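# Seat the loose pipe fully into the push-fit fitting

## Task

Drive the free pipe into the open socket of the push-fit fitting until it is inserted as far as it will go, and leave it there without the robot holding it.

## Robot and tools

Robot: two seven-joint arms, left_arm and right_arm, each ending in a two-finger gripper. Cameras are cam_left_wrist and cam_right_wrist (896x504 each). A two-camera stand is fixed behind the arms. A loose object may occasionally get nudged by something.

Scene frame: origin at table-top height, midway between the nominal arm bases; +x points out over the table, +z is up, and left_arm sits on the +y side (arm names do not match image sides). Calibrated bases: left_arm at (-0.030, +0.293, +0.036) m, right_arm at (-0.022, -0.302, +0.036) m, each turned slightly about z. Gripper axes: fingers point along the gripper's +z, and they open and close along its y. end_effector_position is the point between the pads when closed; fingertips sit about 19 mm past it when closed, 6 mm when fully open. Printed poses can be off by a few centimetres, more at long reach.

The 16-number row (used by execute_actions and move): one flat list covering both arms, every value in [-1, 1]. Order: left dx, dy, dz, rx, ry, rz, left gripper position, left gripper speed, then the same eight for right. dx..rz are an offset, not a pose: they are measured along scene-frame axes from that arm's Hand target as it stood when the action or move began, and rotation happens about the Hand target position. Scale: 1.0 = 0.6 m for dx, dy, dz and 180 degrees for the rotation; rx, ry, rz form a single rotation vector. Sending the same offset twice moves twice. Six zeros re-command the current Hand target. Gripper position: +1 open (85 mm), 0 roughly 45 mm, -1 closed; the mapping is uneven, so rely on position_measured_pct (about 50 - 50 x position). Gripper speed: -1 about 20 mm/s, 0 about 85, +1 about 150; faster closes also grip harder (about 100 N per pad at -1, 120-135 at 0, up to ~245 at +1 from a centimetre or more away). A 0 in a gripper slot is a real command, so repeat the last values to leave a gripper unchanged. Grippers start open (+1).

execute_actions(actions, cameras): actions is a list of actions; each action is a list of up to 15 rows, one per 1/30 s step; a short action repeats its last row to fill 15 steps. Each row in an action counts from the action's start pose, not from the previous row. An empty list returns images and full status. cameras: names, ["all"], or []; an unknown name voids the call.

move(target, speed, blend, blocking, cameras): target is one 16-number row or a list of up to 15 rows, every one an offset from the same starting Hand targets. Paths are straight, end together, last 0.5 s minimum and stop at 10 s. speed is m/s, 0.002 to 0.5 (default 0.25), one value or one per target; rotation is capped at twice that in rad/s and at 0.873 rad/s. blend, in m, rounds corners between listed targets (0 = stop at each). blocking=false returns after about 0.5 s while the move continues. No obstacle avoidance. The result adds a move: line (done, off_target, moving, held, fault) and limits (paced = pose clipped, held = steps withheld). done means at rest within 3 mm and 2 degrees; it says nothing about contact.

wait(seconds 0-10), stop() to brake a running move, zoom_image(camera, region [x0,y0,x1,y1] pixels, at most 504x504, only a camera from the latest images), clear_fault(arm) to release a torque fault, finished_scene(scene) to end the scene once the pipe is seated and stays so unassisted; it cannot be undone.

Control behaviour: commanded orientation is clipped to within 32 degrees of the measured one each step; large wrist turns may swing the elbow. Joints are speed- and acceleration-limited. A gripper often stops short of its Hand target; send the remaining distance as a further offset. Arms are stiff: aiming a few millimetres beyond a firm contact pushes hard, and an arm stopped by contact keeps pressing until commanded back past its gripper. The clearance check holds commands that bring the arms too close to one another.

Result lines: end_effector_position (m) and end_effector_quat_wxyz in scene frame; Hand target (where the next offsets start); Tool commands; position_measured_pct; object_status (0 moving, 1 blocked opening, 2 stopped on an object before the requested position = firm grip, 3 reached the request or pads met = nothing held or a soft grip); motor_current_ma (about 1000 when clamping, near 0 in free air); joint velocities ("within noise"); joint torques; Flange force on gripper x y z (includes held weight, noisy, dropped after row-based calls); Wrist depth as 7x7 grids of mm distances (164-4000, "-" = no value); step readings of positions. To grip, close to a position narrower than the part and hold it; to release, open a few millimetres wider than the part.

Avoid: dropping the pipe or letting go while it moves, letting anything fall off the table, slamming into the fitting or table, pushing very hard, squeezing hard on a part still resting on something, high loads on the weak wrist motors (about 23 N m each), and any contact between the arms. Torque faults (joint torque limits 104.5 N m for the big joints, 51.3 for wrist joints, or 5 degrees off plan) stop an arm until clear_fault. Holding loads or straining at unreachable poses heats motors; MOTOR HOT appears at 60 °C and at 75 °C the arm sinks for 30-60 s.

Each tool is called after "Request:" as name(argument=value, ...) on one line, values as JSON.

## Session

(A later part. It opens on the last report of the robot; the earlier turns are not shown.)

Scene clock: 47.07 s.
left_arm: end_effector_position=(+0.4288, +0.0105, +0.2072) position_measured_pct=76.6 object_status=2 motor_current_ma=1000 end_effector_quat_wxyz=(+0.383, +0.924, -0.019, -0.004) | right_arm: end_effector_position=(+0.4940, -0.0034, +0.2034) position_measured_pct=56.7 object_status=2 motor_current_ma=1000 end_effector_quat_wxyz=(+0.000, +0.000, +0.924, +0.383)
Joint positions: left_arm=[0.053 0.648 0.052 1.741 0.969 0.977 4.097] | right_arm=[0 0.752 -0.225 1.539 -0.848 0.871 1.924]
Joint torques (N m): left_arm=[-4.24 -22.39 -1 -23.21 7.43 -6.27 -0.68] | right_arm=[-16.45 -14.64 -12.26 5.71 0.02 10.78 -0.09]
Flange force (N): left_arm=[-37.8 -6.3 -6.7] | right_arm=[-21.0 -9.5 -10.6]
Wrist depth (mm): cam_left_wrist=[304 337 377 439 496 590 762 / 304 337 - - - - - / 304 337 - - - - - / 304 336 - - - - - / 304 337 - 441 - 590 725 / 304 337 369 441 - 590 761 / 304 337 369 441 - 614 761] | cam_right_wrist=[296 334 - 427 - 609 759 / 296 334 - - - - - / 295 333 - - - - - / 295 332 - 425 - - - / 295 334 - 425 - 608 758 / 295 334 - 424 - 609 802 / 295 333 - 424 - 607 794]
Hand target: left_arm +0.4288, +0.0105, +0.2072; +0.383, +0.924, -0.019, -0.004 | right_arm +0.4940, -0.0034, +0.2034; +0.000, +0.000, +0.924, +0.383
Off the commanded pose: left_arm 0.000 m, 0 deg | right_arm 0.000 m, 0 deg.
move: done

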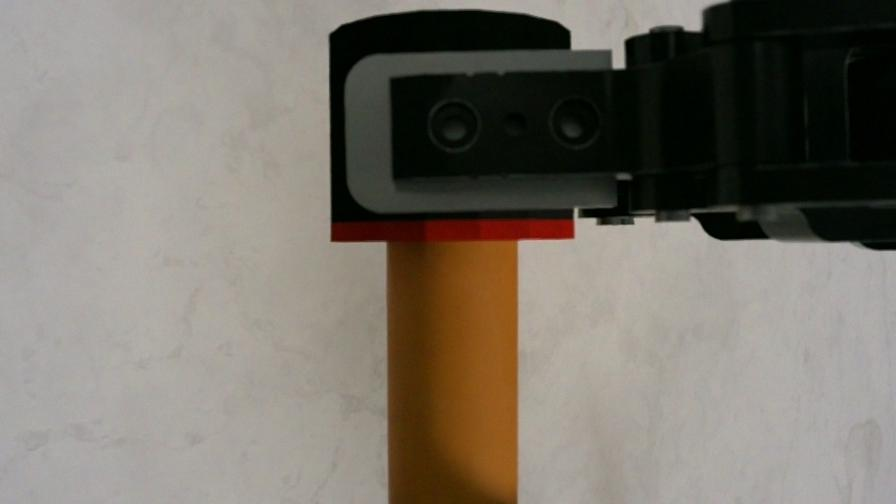

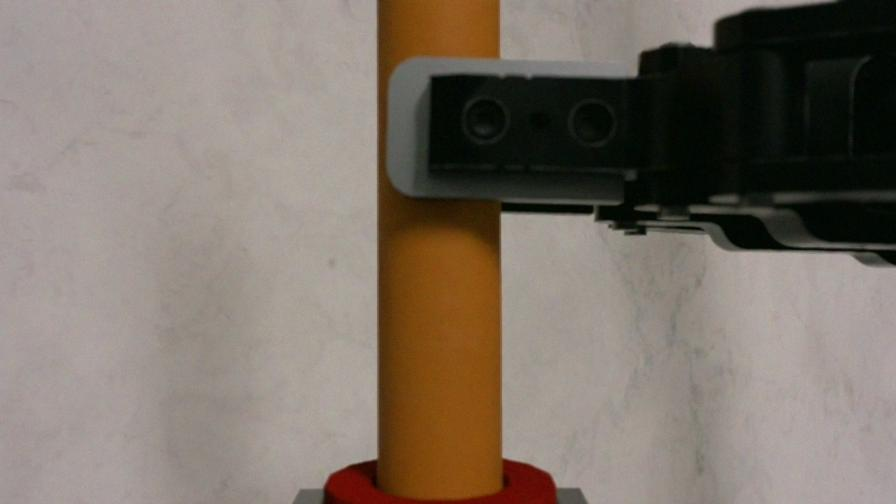

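Request:
move(target=[[0.005, 0, 0, 0, 0, 0, -1.0, -1.0, 0, 0, 0, 0, 0, 0, -1.0, -1.0]], speed=0.01, cameras=["all"])

Scene clock: 48.00 s.
left_arm: end_effector_position=(+0.4318, +0.0105, +0.2072) position_measured_pct=76.6 object_status=2 motor_current_ma=1000 end_effector_quat_wxyz=(+0.383, +0.924, -0.019, -0.004) | right_arm: end_effector_position=(+0.4941, -0.0034, +0.2034) position_measured_pct=56.7 object_status=2 motor_current_ma=1000 end_effector_quat_wxyz=(+0.000, +0.000, +0.924, +0.383)
Joint positions: left_arm=[0.053 0.653 0.051 1.731 0.966 0.981 4.102] | right_arm=[0 0.752 -0.225 1.539 -0.848 0.871 1.924]
Joint torques (N m): left_arm=[-7.39 -22.81 -3.83 -29.3 9.48 -10.24 -0.63] | right_arm=[-21.76 -14.29 -16.99 11.27 0.38 15.32 -0.22]
Flange force (N): left_arm=[-52.7 -5.4 -9.8] | right_arm=[-34.9 -13.0 -10.3]
Wrist depth (mm): cam_left_wrist=[304 337 377 428 497 590 760 / 304 337 - - - - - / 304 336 - - - - - / 304 336 - - - - - / 304 336 - 441 - 591 763 / 304 337 368 440 - 588 765 / 304 337 368 442 - 616 763] | cam_right_wrist=[295 334 - 425 - 611 759 / 296 334 - - - - - / 295 334 - - - - - / 295 334 - 426 - - - / 295 334 - 425 - 608 762 / 295 333 - 425 - 609 800 / 295 333 - 424 - 609 798]
Hand target: left_arm +0.4318, +0.0105, +0.2072; +0.383, +0.924, -0.019, -0.004 | right_arm +0.4940, -0.0034, +0.2034; +0.000, +0.000, +0.924, +0.383
Off the commanded pose: left_arm 0.000 m, 0 deg | right_arm 0.000 m, 0 deg.
move: done

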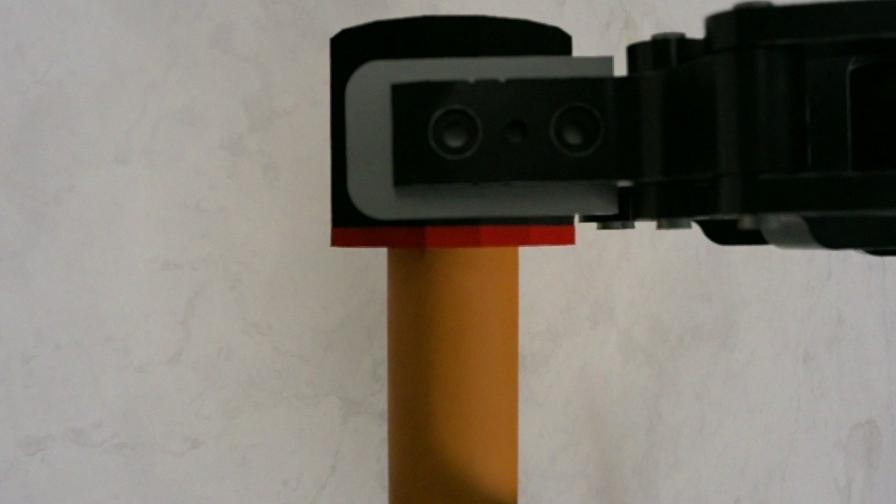

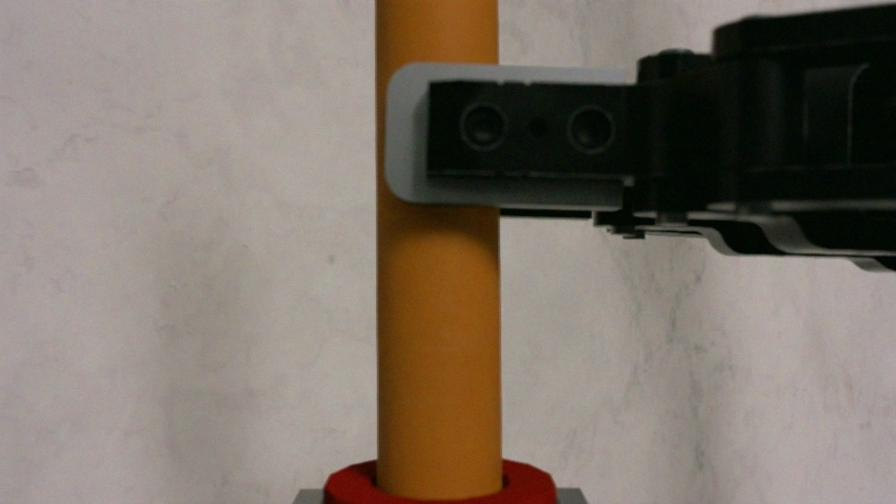

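Request:
move(target=[[-0.0133, 0, 0, 0, 0, 0, -1.0, -1.0, 0, 0, 0, 0, 0, 0, -1.0, -1.0]], speed=0.02, cameras=["all"])

Scene clock: 49.93 s.
left_arm: end_effector_position=(+0.4239, +0.0105, +0.2072) position_measured_pct=76.6 object_status=2 motor_current_ma=1000 end_effector_quat_wxyz=(+0.383, +0.924, -0.019, -0.004) | right_arm: end_effector_position=(+0.4939, -0.0033, +0.2034) position_measured_pct=56.7 object_status=2 motor_current_ma=1000 end_effector_quat_wxyz=(+0.000, +0.000, +0.924, +0.383)
Joint positions: left_arm=[0.052 0.64 0.054 1.759 0.974 0.971 4.088] | right_arm=[0 0.752 -0.225 1.539 -0.848 0.871 1.924]
Joint torques (N m): left_arm=[0.93 -18.89 2.68 -10.55 2.57 0.36 -0.51] | right_arm=[-5.47 -17.7 -3.21 -6.33 -1.13 2.56 0.1]
Flange force (N): left_arm=[-11.1 -3.6 -3.2] | right_arm=[6.9 -5.3 -6.3]
Wrist depth (mm): cam_left_wrist=[304 335 376 427 494 609 755 / 304 336 - - - - - / 303 336 - - - - - / 304 336 - - - - - / 304 337 - 440 - 588 759 / 304 337 367 439 - 588 761 / 304 337 369 441 - 613 761] | cam_right_wrist=[295 334 - 426 - 610 801 / 295 333 - - - - - / 295 333 - - - - - / 295 334 - 424 - - - / 295 333 - 424 - 604 758 / 294 333 - 423 - 608 797 / 295 332 - 424 - 606 792]
Hand target: left_arm +0.4238, +0.0105, +0.2071; +0.383, +0.924, -0.019, -0.004 | right_arm +0.4940, -0.0034, +0.2034; +0.000, +0.000, +0.924, +0.383
Off the commanded pose: left_arm 0.000 m, 0 deg | right_arm 0.000 m, 0 deg.
move: done

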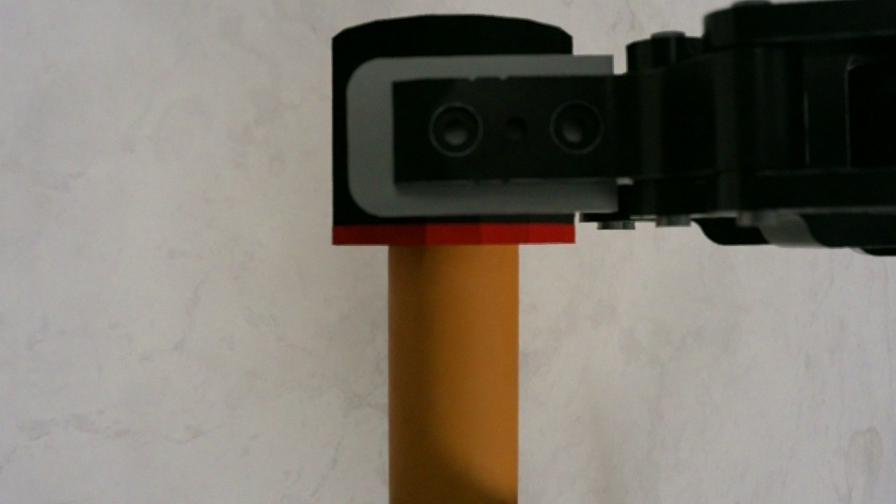

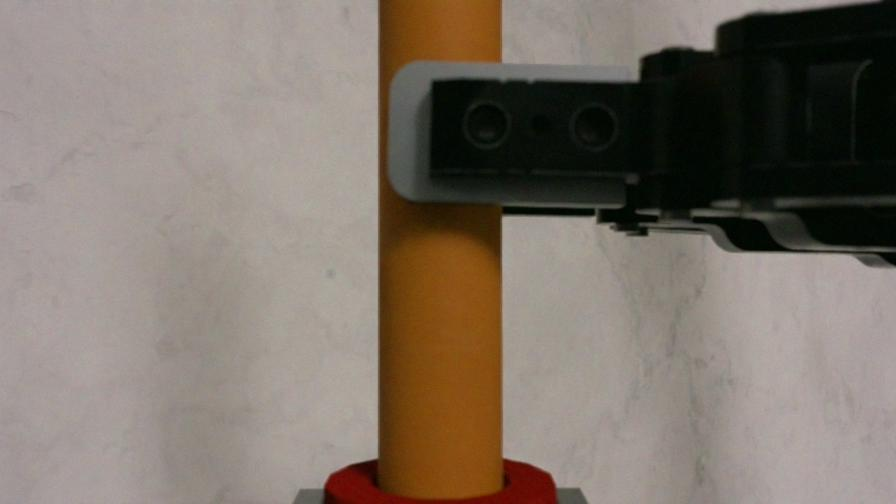

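Request:
move(target=[[-0.0042, 0, 0, 0, 0, 0, -1.0, -1.0, 0, 0, 0, 0, 0, 0, -1.0, -1.0], [-0.0042, 0, 0, 0, 0, 0, 0.0, -0.5, 0, 0, 0, 0, 0, 0, -1.0, -1.0]], speed=0.02, cameras=["all"])

Scene clock: 52.03 s.
left_arm: end_effector_position=(+0.4213, +0.0105, +0.2072) position_measured_pct=49.8 object_status=0 motor_current_ma=0 end_effector_quat_wxyz=(+0.383, +0.924, -0.019, -0.004) | right_arm: end_effector_position=(+0.4940, -0.0034, +0.2034) position_measured_pct=56.7 object_status=2 motor_current_ma=1000 end_effector_quat_wxyz=(+0.000, +0.000, +0.924, +0.383)
Joint positions: left_arm=[0.052 0.636 0.055 1.768 0.977 0.968 4.083] | right_arm=[0 0.752 -0.225 1.539 -0.848 0.871 1.924]
Joint torques (N m): left_arm=[1.5 -16.83 2.59 -7.12 1.06 1.31 -0.37] | right_arm=[-2.45 -19.43 -1.31 -9.37 -1.85 0.85 -0.05]
Flange force (N): left_arm=[-5.2 -0.5 -3.5] | right_arm=[12.4 -5.2 -3.3]
Wrist depth (mm): cam_left_wrist=[303 335 375 425 491 581 747 / 302 335 - - - - - / 303 335 - - - - - / 303 335 - - - - - / 303 335 - - - 604 711 / 302 342 366 436 - 602 746 / 303 335 366 436 - 601 746] | cam_right_wrist=[295 334 - 426 - 610 802 / 295 334 - - - - - / 294 333 - - - - - / 295 332 - - - - - / 295 332 - 424 - 609 756 / 294 332 - 423 - 607 788 / 294 332 - 423 - 607 792]
Hand target: left_arm +0.4213, +0.0105, +0.2071; +0.383, +0.924, -0.019, -0.004 | right_arm +0.4940, -0.0034, +0.2034; +0.000, +0.000, +0.924, +0.383
Off the commanded pose: left_arm 0.000 m, 0 deg | right_arm 0.000 m, 0 deg.
move: done

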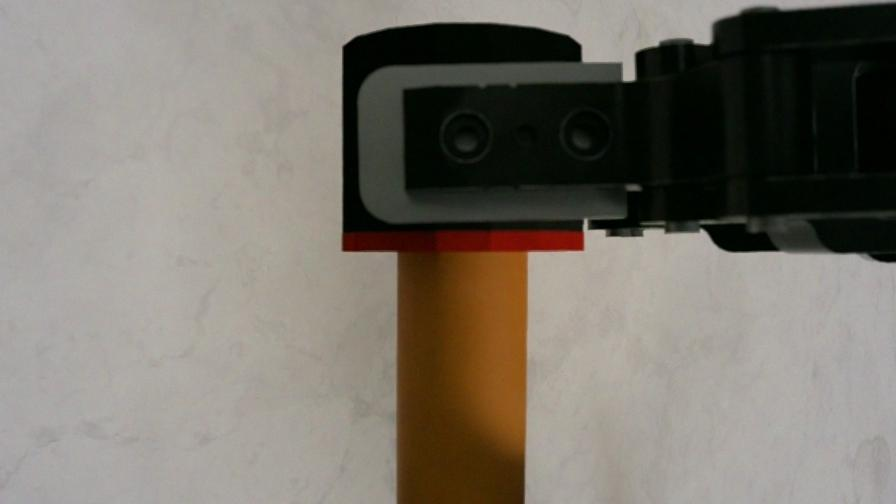

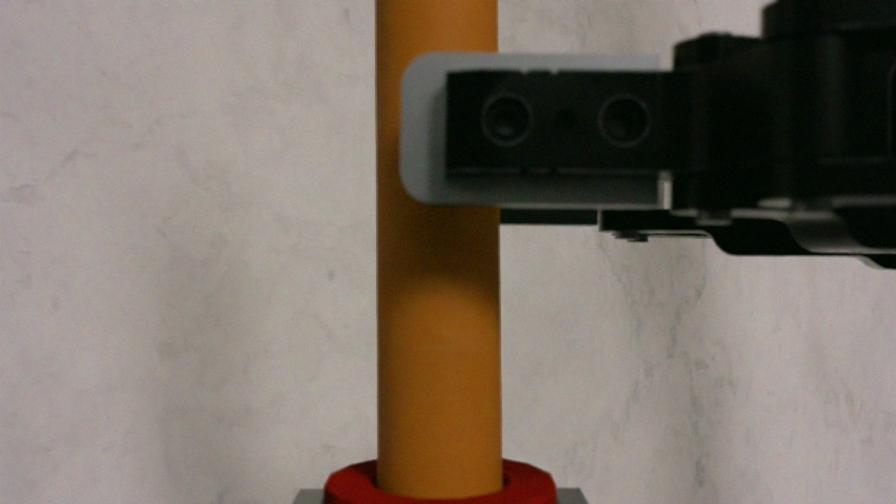

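Request:
move(target=[[0, 0.0825, 0.0825, 0, 0, 0, 0.0, -0.5, 0, 0, 0, 0, 0, 0, -1.0, -1.0], [0, 0.45, 0.2, 0, 0, 0, 0.0, -0.5, -0.04, -0.161, -0.139, -0.25, -0.01475, -0.00611, -1.0, -1.0]], speed=[0.06, 0.15], cameras=["all"])

Scene clock: 56.63 s.
left_arm: end_effector_position=(+0.4213, +0.2805, +0.3271) position_measured_pct=49.8 object_status=3 motor_current_ma=0 end_effector_quat_wxyz=(+0.383, +0.924, -0.019, -0.004) | right_arm: end_effector_position=(+0.4700, -0.1000, +0.1200) position_measured_pct=56.7 object_status=2 motor_current_ma=1000 end_effector_quat_wxyz=(+0.024, +0.000, +1.000, +0.000)
Joint positions: left_arm=[-0.405 0.546 -0.101 1.462 0.704 1.611 4.014] | right_arm=[-0.565 0.743 0.299 1.564 -0.248 0.827 1.327]
Joint torques (N m): left_arm=[1.57 -16.55 1.57 -7.97 1.3 1.45 -0.38] | right_arm=[-2.44 -18.9 3.88 -8.94 -0.05 -0.08 0.05]
Flange force (N): left_arm=[-5.9 0.9 0.1] | right_arm=[6.9 -8.5 1.5]
Wrist depth (mm): cam_left_wrist=[422 475 533 603 697 825 1063 / 420 475 532 603 697 826 1064 / 421 474 531 603 696 829 969 / 421 476 531 603 678 496 442 / 421 475 532 601 697 796 451 / 422 474 532 604 696 826 931 / 421 476 532 602 677 828 1012] | cam_right_wrist=[256 257 257 - 258 259 259 / 257 258 258 - 259 260 260 / 259 259 258 - 260 261 261 / 260 260 260 - 262 262 262 / 261 261 261 - 262 262 263 / 261 262 262 - 263 264 263 / 262 263 - - 264 264 264]
Hand target: left_arm +0.4213, +0.2805, +0.3271; +0.383, +0.924, -0.019, -0.004 | right_arm +0.4700, -0.1000, +0.1200; +0.024, +0.000, +1.000, +0.000
Off the commanded pose: left_arm 0.000 m, 0 deg | right_arm 0.000 m, 0 deg.
move: done

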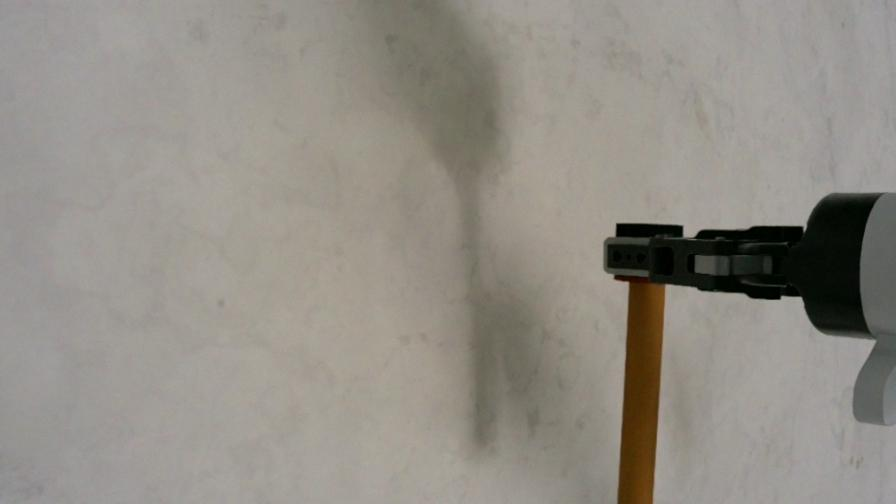

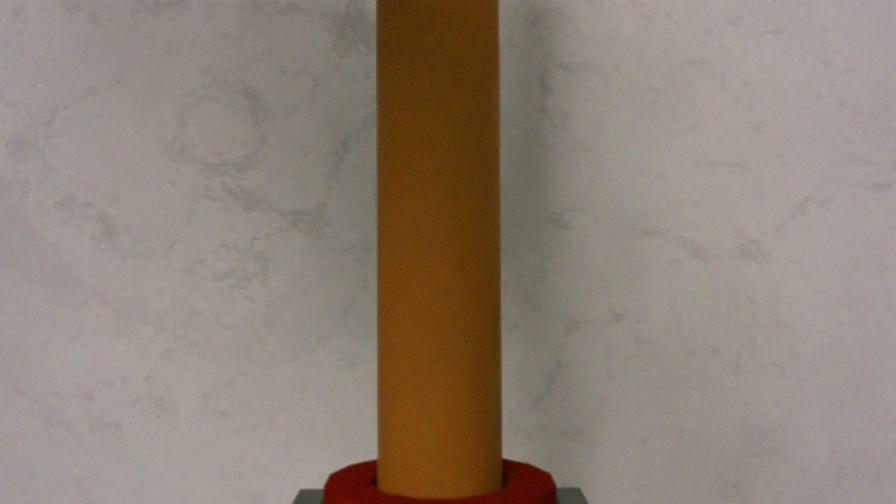

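Request:
move(target=[[0, 0, 0, 0, 0, 0, 0.0, -0.5, 0, 0, -0.145, 0, 0, 0, -1.0, -1.0]], speed=[0.08], cameras=["all"])

Request:
move(target=[[0, 0, 0, 0, 0, 0, 0.0, -0.5, 0, 0, -0.0042, 0, 0, 0, -1.0, -1.0]], speed=[0.01])

Scene clock: 58.60 s.
left_arm: end_effector_position=(+0.4213, +0.2805, +0.3272) position_measured_pct=49.8 object_status=3 motor_current_ma=0 end_effector_quat_wxyz=(+0.383, +0.924, -0.019, -0.004) | right_arm: end_effector_position=(+0.4700, -0.1000, +0.0330) position_measured_pct=56.7 object_status=2 motor_current_ma=1000 end_effector_quat_wxyz=(+0.024, +0.000, +1.000, +0.000)
Joint positions: left_arm=[-0.405 0.546 -0.101 1.462 0.704 1.611 4.014] | right_arm=[-0.535 0.89 0.248 1.607 -0.292 0.636 1.36]
Joint torques (N m): left_arm=[1.56 -16.54 1.54 -8.02 1.35 1.47 -0.34] | right_arm=[-2.46 -19.79 3.95 -7.53 -0.03 -0.02 0.01]
Flange force (N): left_arm=[-6.2 0.9 0.3] | right_arm=[7.0 -9.2 0.2]
Wrist depth (mm): cam_left_wrist=[422 475 531 602 697 829 1061 / 421 474 530 604 698 828 1064 / 421 476 533 603 696 824 971 / 421 475 532 603 559 501 449 / 422 475 531 603 697 503 457 / 421 475 530 603 696 496 1064 / 422 476 532 603 699 826 1012] | cam_right_wrist=[173 173 173 - 172 173 173 / 173 173 173 - 173 173 173 / 174 174 174 - 174 174 174 / 174 174 174 - 174 174 174 / 175 175 175 - 175 175 175 / 175 175 175 - 175 175 175 / 176 176 176 - 176 176 176]
Hand target: left_arm +0.4213, +0.2805, +0.3272; +0.383, +0.924, -0.019, -0.004 | right_arm +0.4700, -0.1000, +0.0330; +0.024, +0.000, +1.000, +0.000
Off the commanded pose: left_arm 0.000 m, 0 deg | right_arm 0.000 m, 0 deg.
move: done

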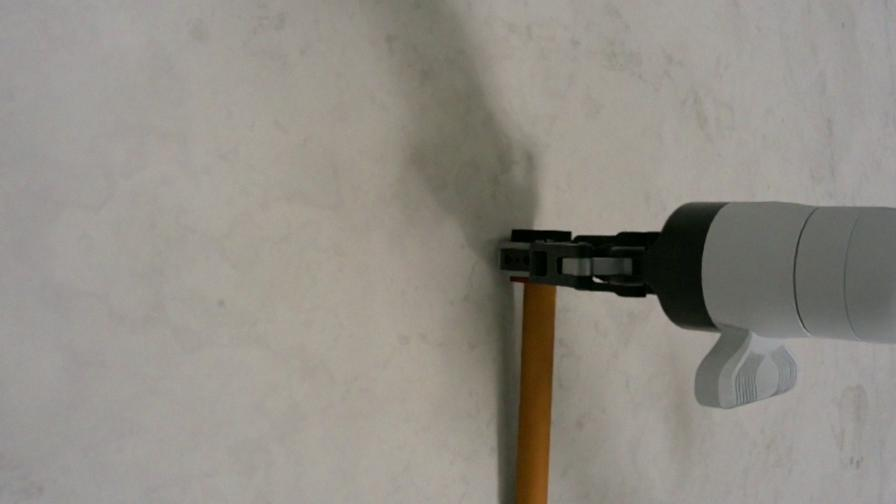

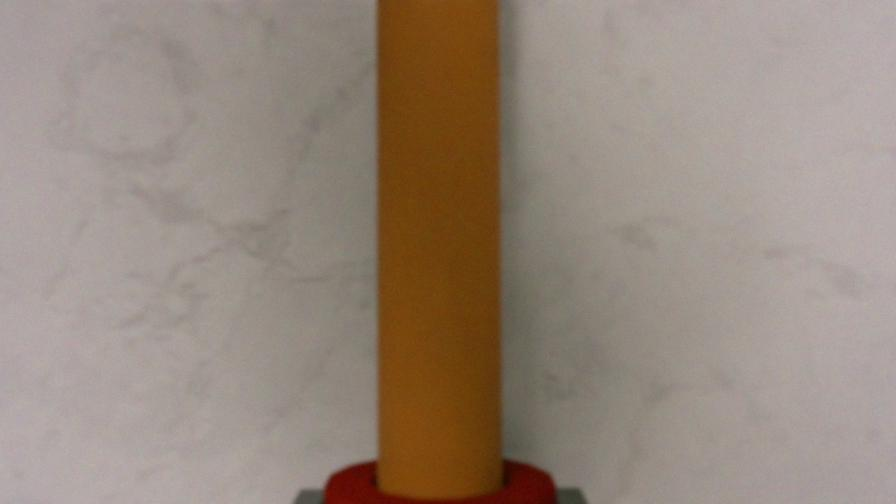

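Scene clock: 59.30 s.
left_arm: end_effector_position=(+0.4213, +0.2805, +0.3272) position_measured_pct=49.8 object_status=3 motor_current_ma=0 end_effector_quat_wxyz=(+0.383, +0.924, -0.019, -0.004) | right_arm: end_effector_position=(+0.4700, -0.1000, +0.0305) position_measured_pct=56.7 object_status=2 motor_current_ma=1000 end_effector_quat_wxyz=(+0.024, +0.000, +1.000, +0.000)
Joint positions: left_arm=[-0.405 0.546 -0.101 1.462 0.704 1.611 4.014] | right_arm=[-0.534 0.894 0.247 1.607 -0.293 0.631 1.361]
Joint torques (N m): left_arm=[1.56 -16.52 1.57 -8.04 1.31 1.5 -0.35] | right_arm=[-2.36 -19.77 3.95 -7.46 -0.01 0 0.01]
Flange force (N): left_arm=[-6.3 0.9 0.4] | right_arm=[7.1 -9.0 0.0]
Wrist depth (mm): cam_left_wrist=[422 475 531 601 698 825 1059 / 420 475 533 604 698 829 1061 / 421 475 532 605 696 826 967 / 422 475 531 602 560 500 449 / 421 475 530 603 697 503 457 / 422 474 532 603 699 503 1063 / 421 474 531 603 699 828 1011] | cam_right_wrist=[170 170 170 - 170 170 170 / 171 171 171 - 171 171 171 / 171 171 171 - 171 171 171 / 172 172 172 - 172 172 172 / 172 172 172 - 172 172 172 / 173 173 173 - 173 173 173 / 174 173 173 - 173 173 174]
Hand target: left_arm +0.4213, +0.2805, +0.3272; +0.383, +0.924, -0.019, -0.004 | right_arm +0.4700, -0.1000, +0.0305; +0.024, +0.000, +1.000, +0.000
Off the commanded pose: left_arm 0.000 m, 0 deg | right_arm 0.000 m, 0 deg.
move: done

Request:
move(target=[[0, 0, 0, 0, 0, 0, 0.0, -0.5, 0, 0, -0.0033, 0, 0, 0, -1.0, -1.0]], speed=[0.01])

Request:
move(target=[[0, 0, 0, 0, 0, 0, 0.0, -0.5, 0, 0, -0.0025, 0, 0, 0, -1.0, -1.0]], speed=[0.01])

Scene clock: 60.30 s.
left_arm: end_effector_position=(+0.4213, +0.2805, +0.3272) position_measured_pct=49.8 object_status=3 motor_current_ma=0 end_effector_quat_wxyz=(+0.383, +0.924, -0.019, -0.004) | right_arm: end_effector_position=(+0.4700, -0.1000, +0.0285) position_measured_pct=56.7 object_status=2 motor_current_ma=1000 end_effector_quat_wxyz=(+0.024, +0.000, +1.000, +0.000)
Joint positions: left_arm=[-0.405 0.546 -0.101 1.462 0.704 1.611 4.014] | right_arm=[-0.533 0.898 0.245 1.608 -0.294 0.627 1.361]
Joint torques (N m): left_arm=[1.56 -16.53 1.56 -7.98 1.33 1.46 -0.38] | right_arm=[-2.52 -19.68 3.91 -7.47 -0.05 -0.04 0]
Flange force (N): left_arm=[-6.0 0.9 0.1] | right_arm=[7.1 -9.4 -0.3]
Wrist depth (mm): cam_left_wrist=[421 475 531 602 698 827 1057 / 421 475 532 603 697 826 1064 / 421 475 531 604 698 826 969 / 422 474 531 602 566 500 448 / 421 475 532 602 696 503 458 / 422 475 533 605 698 509 1059 / 421 476 531 603 696 830 1015] | cam_right_wrist=[168 168 168 - 168 168 168 / 169 169 169 - 169 169 169 / 169 169 169 - 169 169 169 / 170 170 170 - 169 170 170 / 170 171 170 - 170 170 170 / 171 171 171 - 171 171 171 / 171 172 171 - 171 171 171]
Hand target: left_arm +0.4213, +0.2805, +0.3272; +0.383, +0.924, -0.019, -0.004 | right_arm +0.4700, -0.1000, +0.0285; +0.024, +0.000, +1.000, +0.000
Off the commanded pose: left_arm 0.000 m, 0 deg | right_arm 0.000 m, 0 deg.
move: done

Scene clock: 61.00 s.
left_arm: end_effector_position=(+0.4213, +0.2805, +0.3272) position_measured_pct=49.8 object_status=3 motor_current_ma=0 end_effector_quat_wxyz=(+0.383, +0.924, -0.019, -0.004) | right_arm: end_effector_position=(+0.4700, -0.1000, +0.0270) position_measured_pct=56.7 object_status=2 motor_current_ma=1000 end_effector_quat_wxyz=(+0.024, +0.000, +1.000, +0.000)
Joint positions: left_arm=[-0.405 0.546 -0.101 1.462 0.704 1.611 4.014] | right_arm=[-0.533 0.901 0.244 1.608 -0.295 0.624 1.362]
Joint torques (N m): left_arm=[1.54 -16.55 1.57 -8.02 1.31 1.46 -0.39] | right_arm=[-2.44 -19.42 3.7 -7.28 -0.01 -0.13 0.02]
Flange force (N): left_arm=[-6.1 0.9 0.3] | right_arm=[6.7 -9.0 -1.1]
Wrist depth (mm): cam_left_wrist=[421 475 532 603 698 827 1068 / 420 475 531 604 696 829 1061 / 421 475 532 602 698 824 969 / 420 476 532 602 565 501 450 / 422 475 531 602 697 501 458 / 421 476 531 602 696 512 1068 / 421 475 532 602 697 830 1014] | cam_right_wrist=[167 167 167 - 167 167 167 / 167 167 167 - 167 167 167 / 168 168 168 - 168 168 168 / 168 168 168 - 168 168 168 / 169 169 169 - 169 169 169 / 169 169 170 - 170 169 169 / 170 170 170 - 170 170 170]
Hand target: left_arm +0.4213, +0.2805, +0.3272; +0.383, +0.924, -0.019, -0.004 | right_arm +0.4700, -0.1000, +0.0270; +0.024, +0.000, +1.000, +0.000
Off the commanded pose: left_arm 0.000 m, 0 deg | right_arm 0.000 m, 0 deg.
move: done

Request:
move(target=[[0, 0, 0, 0, 0, 0, 0.0, -0.5, 0, 0, -0.00133, 0, 0, 0, -1.0, -1.0]], speed=[0.01])

Request:
move(target=[[0, 0, 0, 0, 0, 0, 0.0, -0.5, 0, 0, -0.00117, 0, 0, 0, -1.0, -1.0]], speed=[0.01], cameras=["cam_left_wrist"])

Scene clock: 61.97 s.
left_arm: end_effector_position=(+0.4213, +0.2805, +0.3272) position_measured_pct=49.8 object_status=3 motor_current_ma=0 end_effector_quat_wxyz=(+0.383, +0.924, -0.019, -0.004) | right_arm: end_effector_position=(+0.4700, -0.1000, +0.0263) position_measured_pct=56.7 object_status=2 motor_current_ma=1000 end_effector_quat_wxyz=(+0.024, +0.000, +1.000, +0.000)
Joint positions: left_arm=[-0.405 0.546 -0.101 1.462 0.704 1.611 4.014] | right_arm=[-0.532 0.902 0.244 1.608 -0.295 0.622 1.362]
Joint torques (N m): left_arm=[1.56 -16.52 1.56 -8.02 1.34 1.43 -0.37] | right_arm=[-2.66 -15.18 3.04 -7.01 -0.18 -0.94 0.03]
Flange force (N): left_arm=[-6.2 0.9 0.2] | right_arm=[8.8 -10.5 -11.1]
Wrist depth (mm): cam_left_wrist=[421 475 531 604 696 828 1063 / 421 475 532 604 696 824 1064 / 422 474 530 604 699 827 972 / 422 475 531 606 566 500 449 / 422 476 530 604 697 501 458 / 422 475 531 603 699 511 1061 / 421 476 532 602 696 826 1022] | cam_right_wrist=[166 166 166 - 166 167 166 / 167 167 167 - 166 167 167 / 167 167 167 - 167 167 167 / 168 168 168 - 168 168 168 / 169 168 168 - 168 168 168 / 169 169 169 - 169 169 169 / 170 170 169 - 169 169 169]
Hand target: left_arm +0.4213, +0.2805, +0.3272; +0.383, +0.924, -0.019, -0.004 | right_arm +0.4700, -0.1000, +0.0262; +0.024, +0.000, +1.000, +0.000
Off the commanded pose: left_arm 0.000 m, 0 deg | right_arm 0.000 m, 0 deg.
move: done

Scene clock: 62.67 s.
left_arm: end_effector_position=(+0.4213, +0.2805, +0.3272) position_measured_pct=49.8 object_status=3 motor_current_ma=0 end_effector_quat_wxyz=(+0.383, +0.924, -0.019, -0.004) | right_arm: end_effector_position=(+0.4700, -0.1000, +0.0256) position_measured_pct=56.7 object_status=2 motor_current_ma=1000 end_effector_quat_wxyz=(+0.024, +0.000, +1.000, +0.000)
Joint positions: left_arm=[-0.405 0.546 -0.101 1.462 0.704 1.611 4.014] | right_arm=[-0.532 0.904 0.243 1.608 -0.295 0.621 1.362]
Joint torques (N m): left_arm=[1.6 -16.59 1.64 -7.98 1.38 1.46 -0.37] | right_arm=[-2.73 -7.16 1.7 -5.07 -0.42 -1.73 -0.02]
Flange force (N): left_arm=[-6.0 0.8 0.1] | right_arm=[9.6 -11.4 -28.7]
Wrist depth (mm): cam_left_wrist=[421 475 530 603 695 828 1064 / 421 474 531 602 696 829 1063 / 421 476 532 602 696 827 967 / 422 475 530 603 565 494 448 / 422 474 532 605 695 499 458 / 422 475 531 603 698 514 1063 / 421 475 530 601 697 829 1018] | cam_right_wrist=[166 166 166 - 166 166 166 / 167 166 166 - 166 166 167 / 167 167 167 - 167 167 167 / 167 167 167 - 168 168 168 / 168 168 168 - 168 168 168 / 169 169 169 - 169 169 168 / 169 169 169 - 169 169 169]
Hand target: left_arm +0.4213, +0.2805, +0.3272; +0.383, +0.924, -0.019, -0.004 | right_arm +0.4700, -0.1000, +0.0255; +0.024, +0.000, +1.000, +0.000
Off the commanded pose: left_arm 0.000 m, 0 deg | right_arm 0.000 m, 0 deg.
move: done
Images, in order (width x height): cam_left_wrist 896x504.

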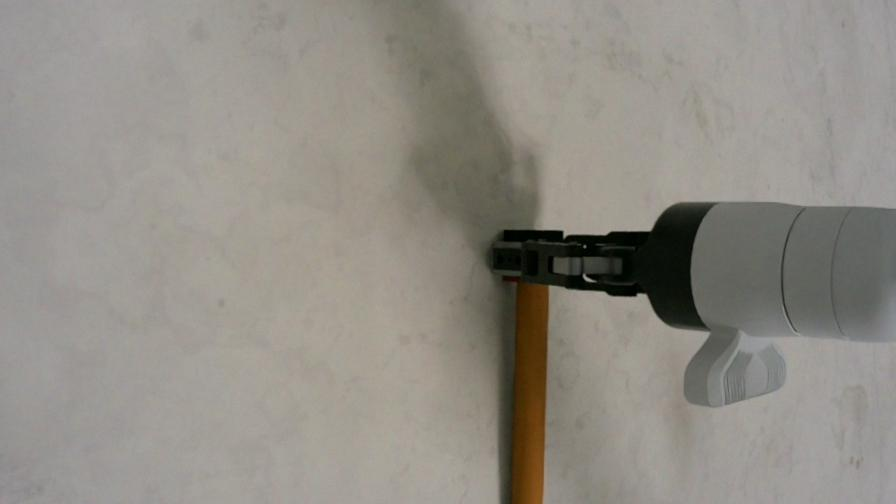

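Request:
move(target=[[0, 0, 0, 0, 0, 0, 0.0, -0.5, 0, 0, 0.0012, 0, 0, 0, -1.0, -1.0], [0, 0, 0, 0, 0, 0, 0.0, -0.5, 0, 0, 0.0012, 0, 0, 0, 0.4, -1.0]], speed=[0.01, 0.02], cameras=["all"])

Scene clock: 65.00 s.
left_arm: end_effector_position=(+0.4213, +0.2805, +0.3272) position_measured_pct=49.8 object_status=3 motor_current_ma=0 end_effector_quat_wxyz=(+0.383, +0.924, -0.019, -0.004) | right_arm: end_effector_position=(+0.4700, -0.1000, +0.0263) position_measured_pct=29.9 object_status=0 motor_current_ma=0 end_effector_quat_wxyz=(+0.024, +0.000, +1.000, +0.000)
Joint positions: left_arm=[-0.405 0.546 -0.101 1.462 0.704 1.611 4.014] | right_arm=[-0.532 0.902 0.244 1.608 -0.295 0.622 1.362]
Joint torques (N m): left_arm=[1.54 -16.57 1.55 -8 1.28 1.45 -0.38] | right_arm=[-2.39 -19.09 3.85 -7.22 -0.05 -0.12 -0.03]
Flange force (N): left_arm=[-6.0 0.9 0.2] | right_arm=[7.0 -9.2 -1.7]
Wrist depth (mm): cam_left_wrist=[422 474 530 602 699 827 1059 / 422 476 532 604 694 824 1068 / 422 476 531 602 699 825 971 / 420 474 532 604 553 496 448 / 421 476 532 604 701 500 458 / 420 474 532 602 700 513 1061 / 422 474 532 603 697 829 1012] | cam_right_wrist=[166 166 166 - 166 166 166 / 166 166 166 - 166 166 166 / 167 167 167 - 167 167 167 / 167 167 168 - 167 168 167 / 168 168 168 - 168 168 168 / 168 168 169 - 168 168 168 / 169 169 169 - 169 169 169]
Hand target: left_arm +0.4213, +0.2805, +0.3272; +0.383, +0.924, -0.019, -0.004 | right_arm +0.4700, -0.1000, +0.0263; +0.024, +0.000, +1.000, +0.000
Off the commanded pose: left_arm 0.000 m, 0 deg | right_arm 0.000 m, 0 deg.
move: done

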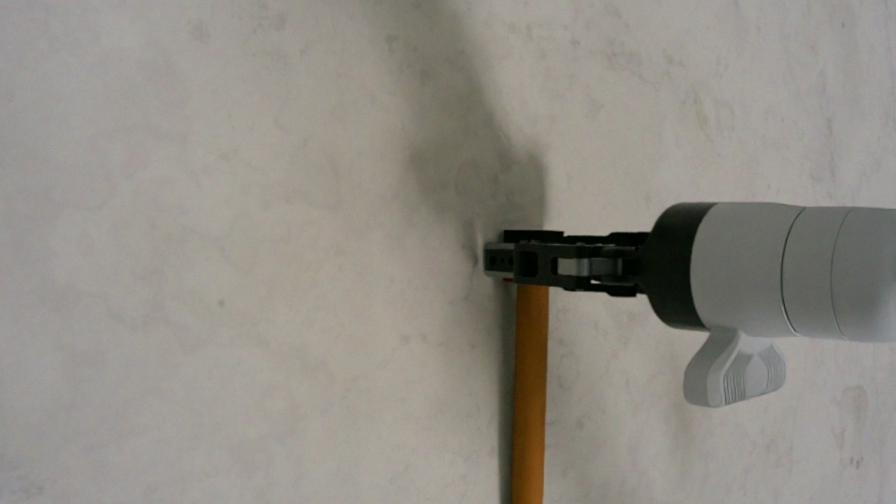

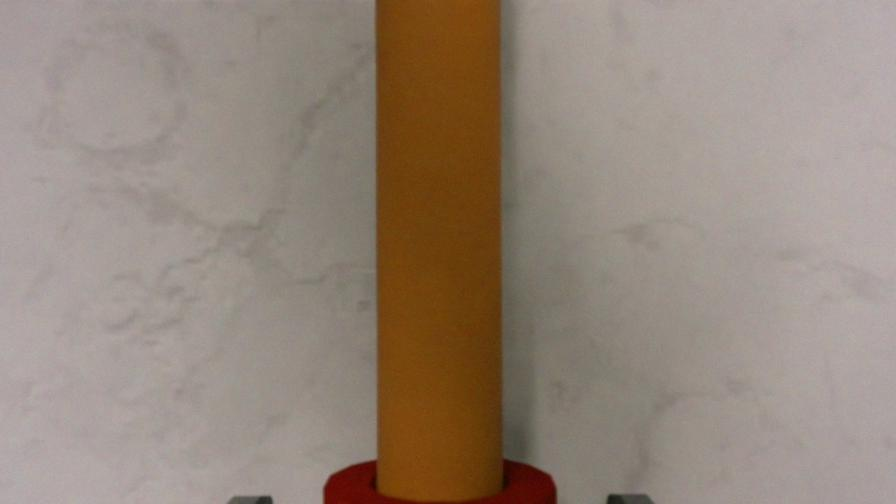

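Request:
move(target=[[0, 0, 0, 0, 0, 0, 0.0, -0.5, 0, 0, 0.06, 0, 0, 0, 0.4, -1.0], [0, 0, 0, 0, 0, 0, 0.0, -0.5, -0.05, 0, 0.4, 0, 0, 0, 0.4, -1.0]], speed=[0.05, 0.2], blend=0.01)

Request:
wait(seconds=0.3, cameras=["all"])

Scene clock: 67.37 s.
left_arm: end_effector_position=(+0.4213, +0.2805, +0.3272) position_measured_pct=49.8 object_status=3 motor_current_ma=0 end_effector_quat_wxyz=(+0.383, +0.924, -0.019, -0.004) | right_arm: end_effector_position=(+0.4400, -0.1000, +0.2662) position_measured_pct=29.9 object_status=3 motor_current_ma=0 end_effector_quat_wxyz=(+0.024, +0.000, +1.000, +0.000)
Joint positions: left_arm=[-0.405 0.546 -0.101 1.462 0.704 1.611 4.014] | right_arm=[-0.638 0.506 0.358 1.467 -0.167 1.156 1.247]
Joint torques (N m): left_arm=[1.57 -16.56 1.57 -8.01 1.32 1.44 -0.36] | right_arm=[-2.41 -15.78 3.36 -10.24 -0.01 -0.13 0.03]
Flange force (N): left_arm=[-6.1 0.8 0.2] | right_arm=[6.3 -7.7 2.5]
Wrist depth (mm): cam_left_wrist=[421 475 532 603 696 824 1068 / 422 475 532 603 698 826 1061 / 422 474 532 603 695 827 1011 / 421 475 530 603 699 828 1020 / 421 475 531 602 698 823 971 / 421 476 531 602 697 827 1059 / 422 475 531 603 699 828 1015] | cam_right_wrist=[399 399 402 401 404 403 405 / 402 401 402 403 404 406 406 / 404 405 404 405 405 406 408 / 404 405 406 406 409 409 409 / 406 407 407 409 409 409 410 / 408 408 409 382 411 413 412 / 409 410 410 412 413 412 414]
Hand target: left_arm +0.4213, +0.2805, +0.3272; +0.383, +0.924, -0.019, -0.004 | right_arm +0.4400, -0.1000, +0.2663; +0.024, +0.000, +1.000, +0.000
Off the commanded pose: left_arm 0.000 m, 0 deg | right_arm 0.000 m, 0 deg.
move: done

Scene clock: 67.67 s.
left_arm: end_effector_position=(+0.4213, +0.2805, +0.3272) position_measured_pct=49.8 object_status=3 motor_current_ma=0 end_effector_quat_wxyz=(+0.383, +0.924, -0.019, -0.004) | right_arm: end_effector_position=(+0.4400, -0.1000, +0.2663) position_measured_pct=29.9 object_status=3 motor_current_ma=0 end_effector_quat_wxyz=(+0.024, +0.000, +1.000, +0.000)
Joint positions: left_arm=[-0.405 0.546 -0.101 1.462 0.704 1.611 4.014] | right_arm=[-0.638 0.506 0.358 1.467 -0.167 1.156 1.247]
Joint torques (N m): left_arm=[1.5 -16.55 1.58 -8.02 1.34 1.42 -0.34] | right_arm=[-2.41 -15.86 3.4 -10.19 0 -0.16 0.04]
Flange force (N): left_arm=[-6.1 0.9 0.2] | right_arm=[5.9 -7.5 2.4]
Wrist depth (mm): cam_left_wrist=[422 475 529 604 699 825 1063 / 422 475 531 604 697 824 1063 / 421 475 531 602 696 827 1014 / 422 475 533 604 698 826 1011 / 421 475 531 602 696 829 969 / 422 474 530 603 699 830 1064 / 421 475 531 604 697 828 1015] | cam_right_wrist=[399 399 401 403 402 404 404 / 401 401 404 403 403 405 406 / 403 404 404 406 405 407 407 / 404 405 406 407 408 408 410 / 406 407 408 409 411 410 411 / 407 408 410 381 412 412 412 / 410 410 410 412 412 412 415]
Hand target: left_arm +0.4213, +0.2805, +0.3272; +0.383, +0.924, -0.019, -0.004 | right_arm +0.4400, -0.1000, +0.2663; +0.024, +0.000, +1.000, +0.000
Tool commands: left_gripper/position=+0.0 left_gripper/speed=-0.5 right_gripper/position=+0.4 right_gripper/speed=-1.0
Off the commanded pose: left_arm 0.000 m, 0 deg | right_arm 0.000 m, 0 deg.
wait: 0.30 s; at rest by 0.17 s

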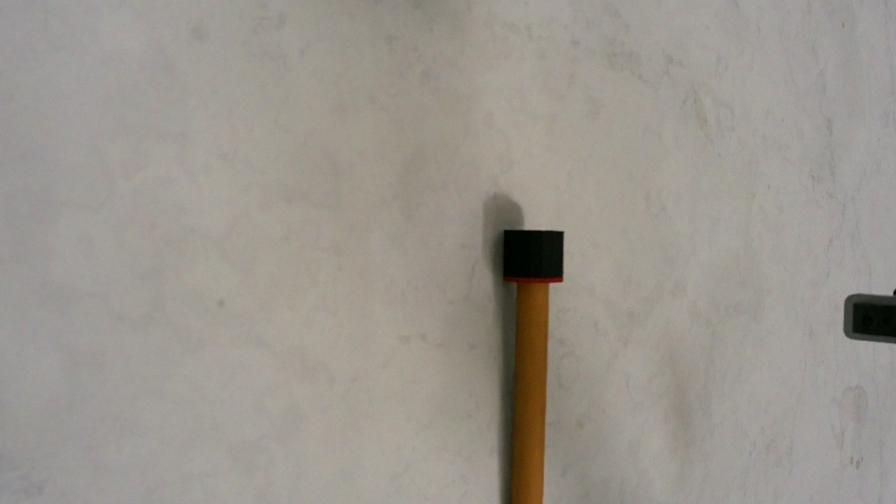

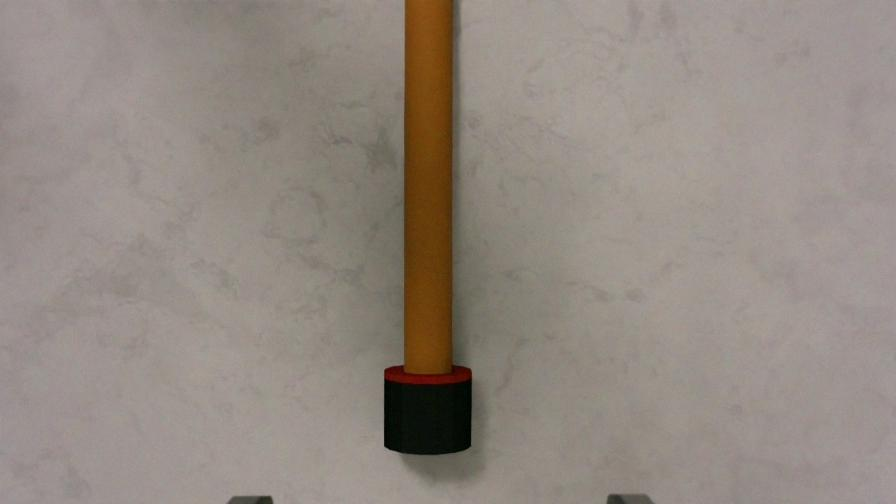

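Request:
finished_scene(scene=2)

The scene is finished: the task was done.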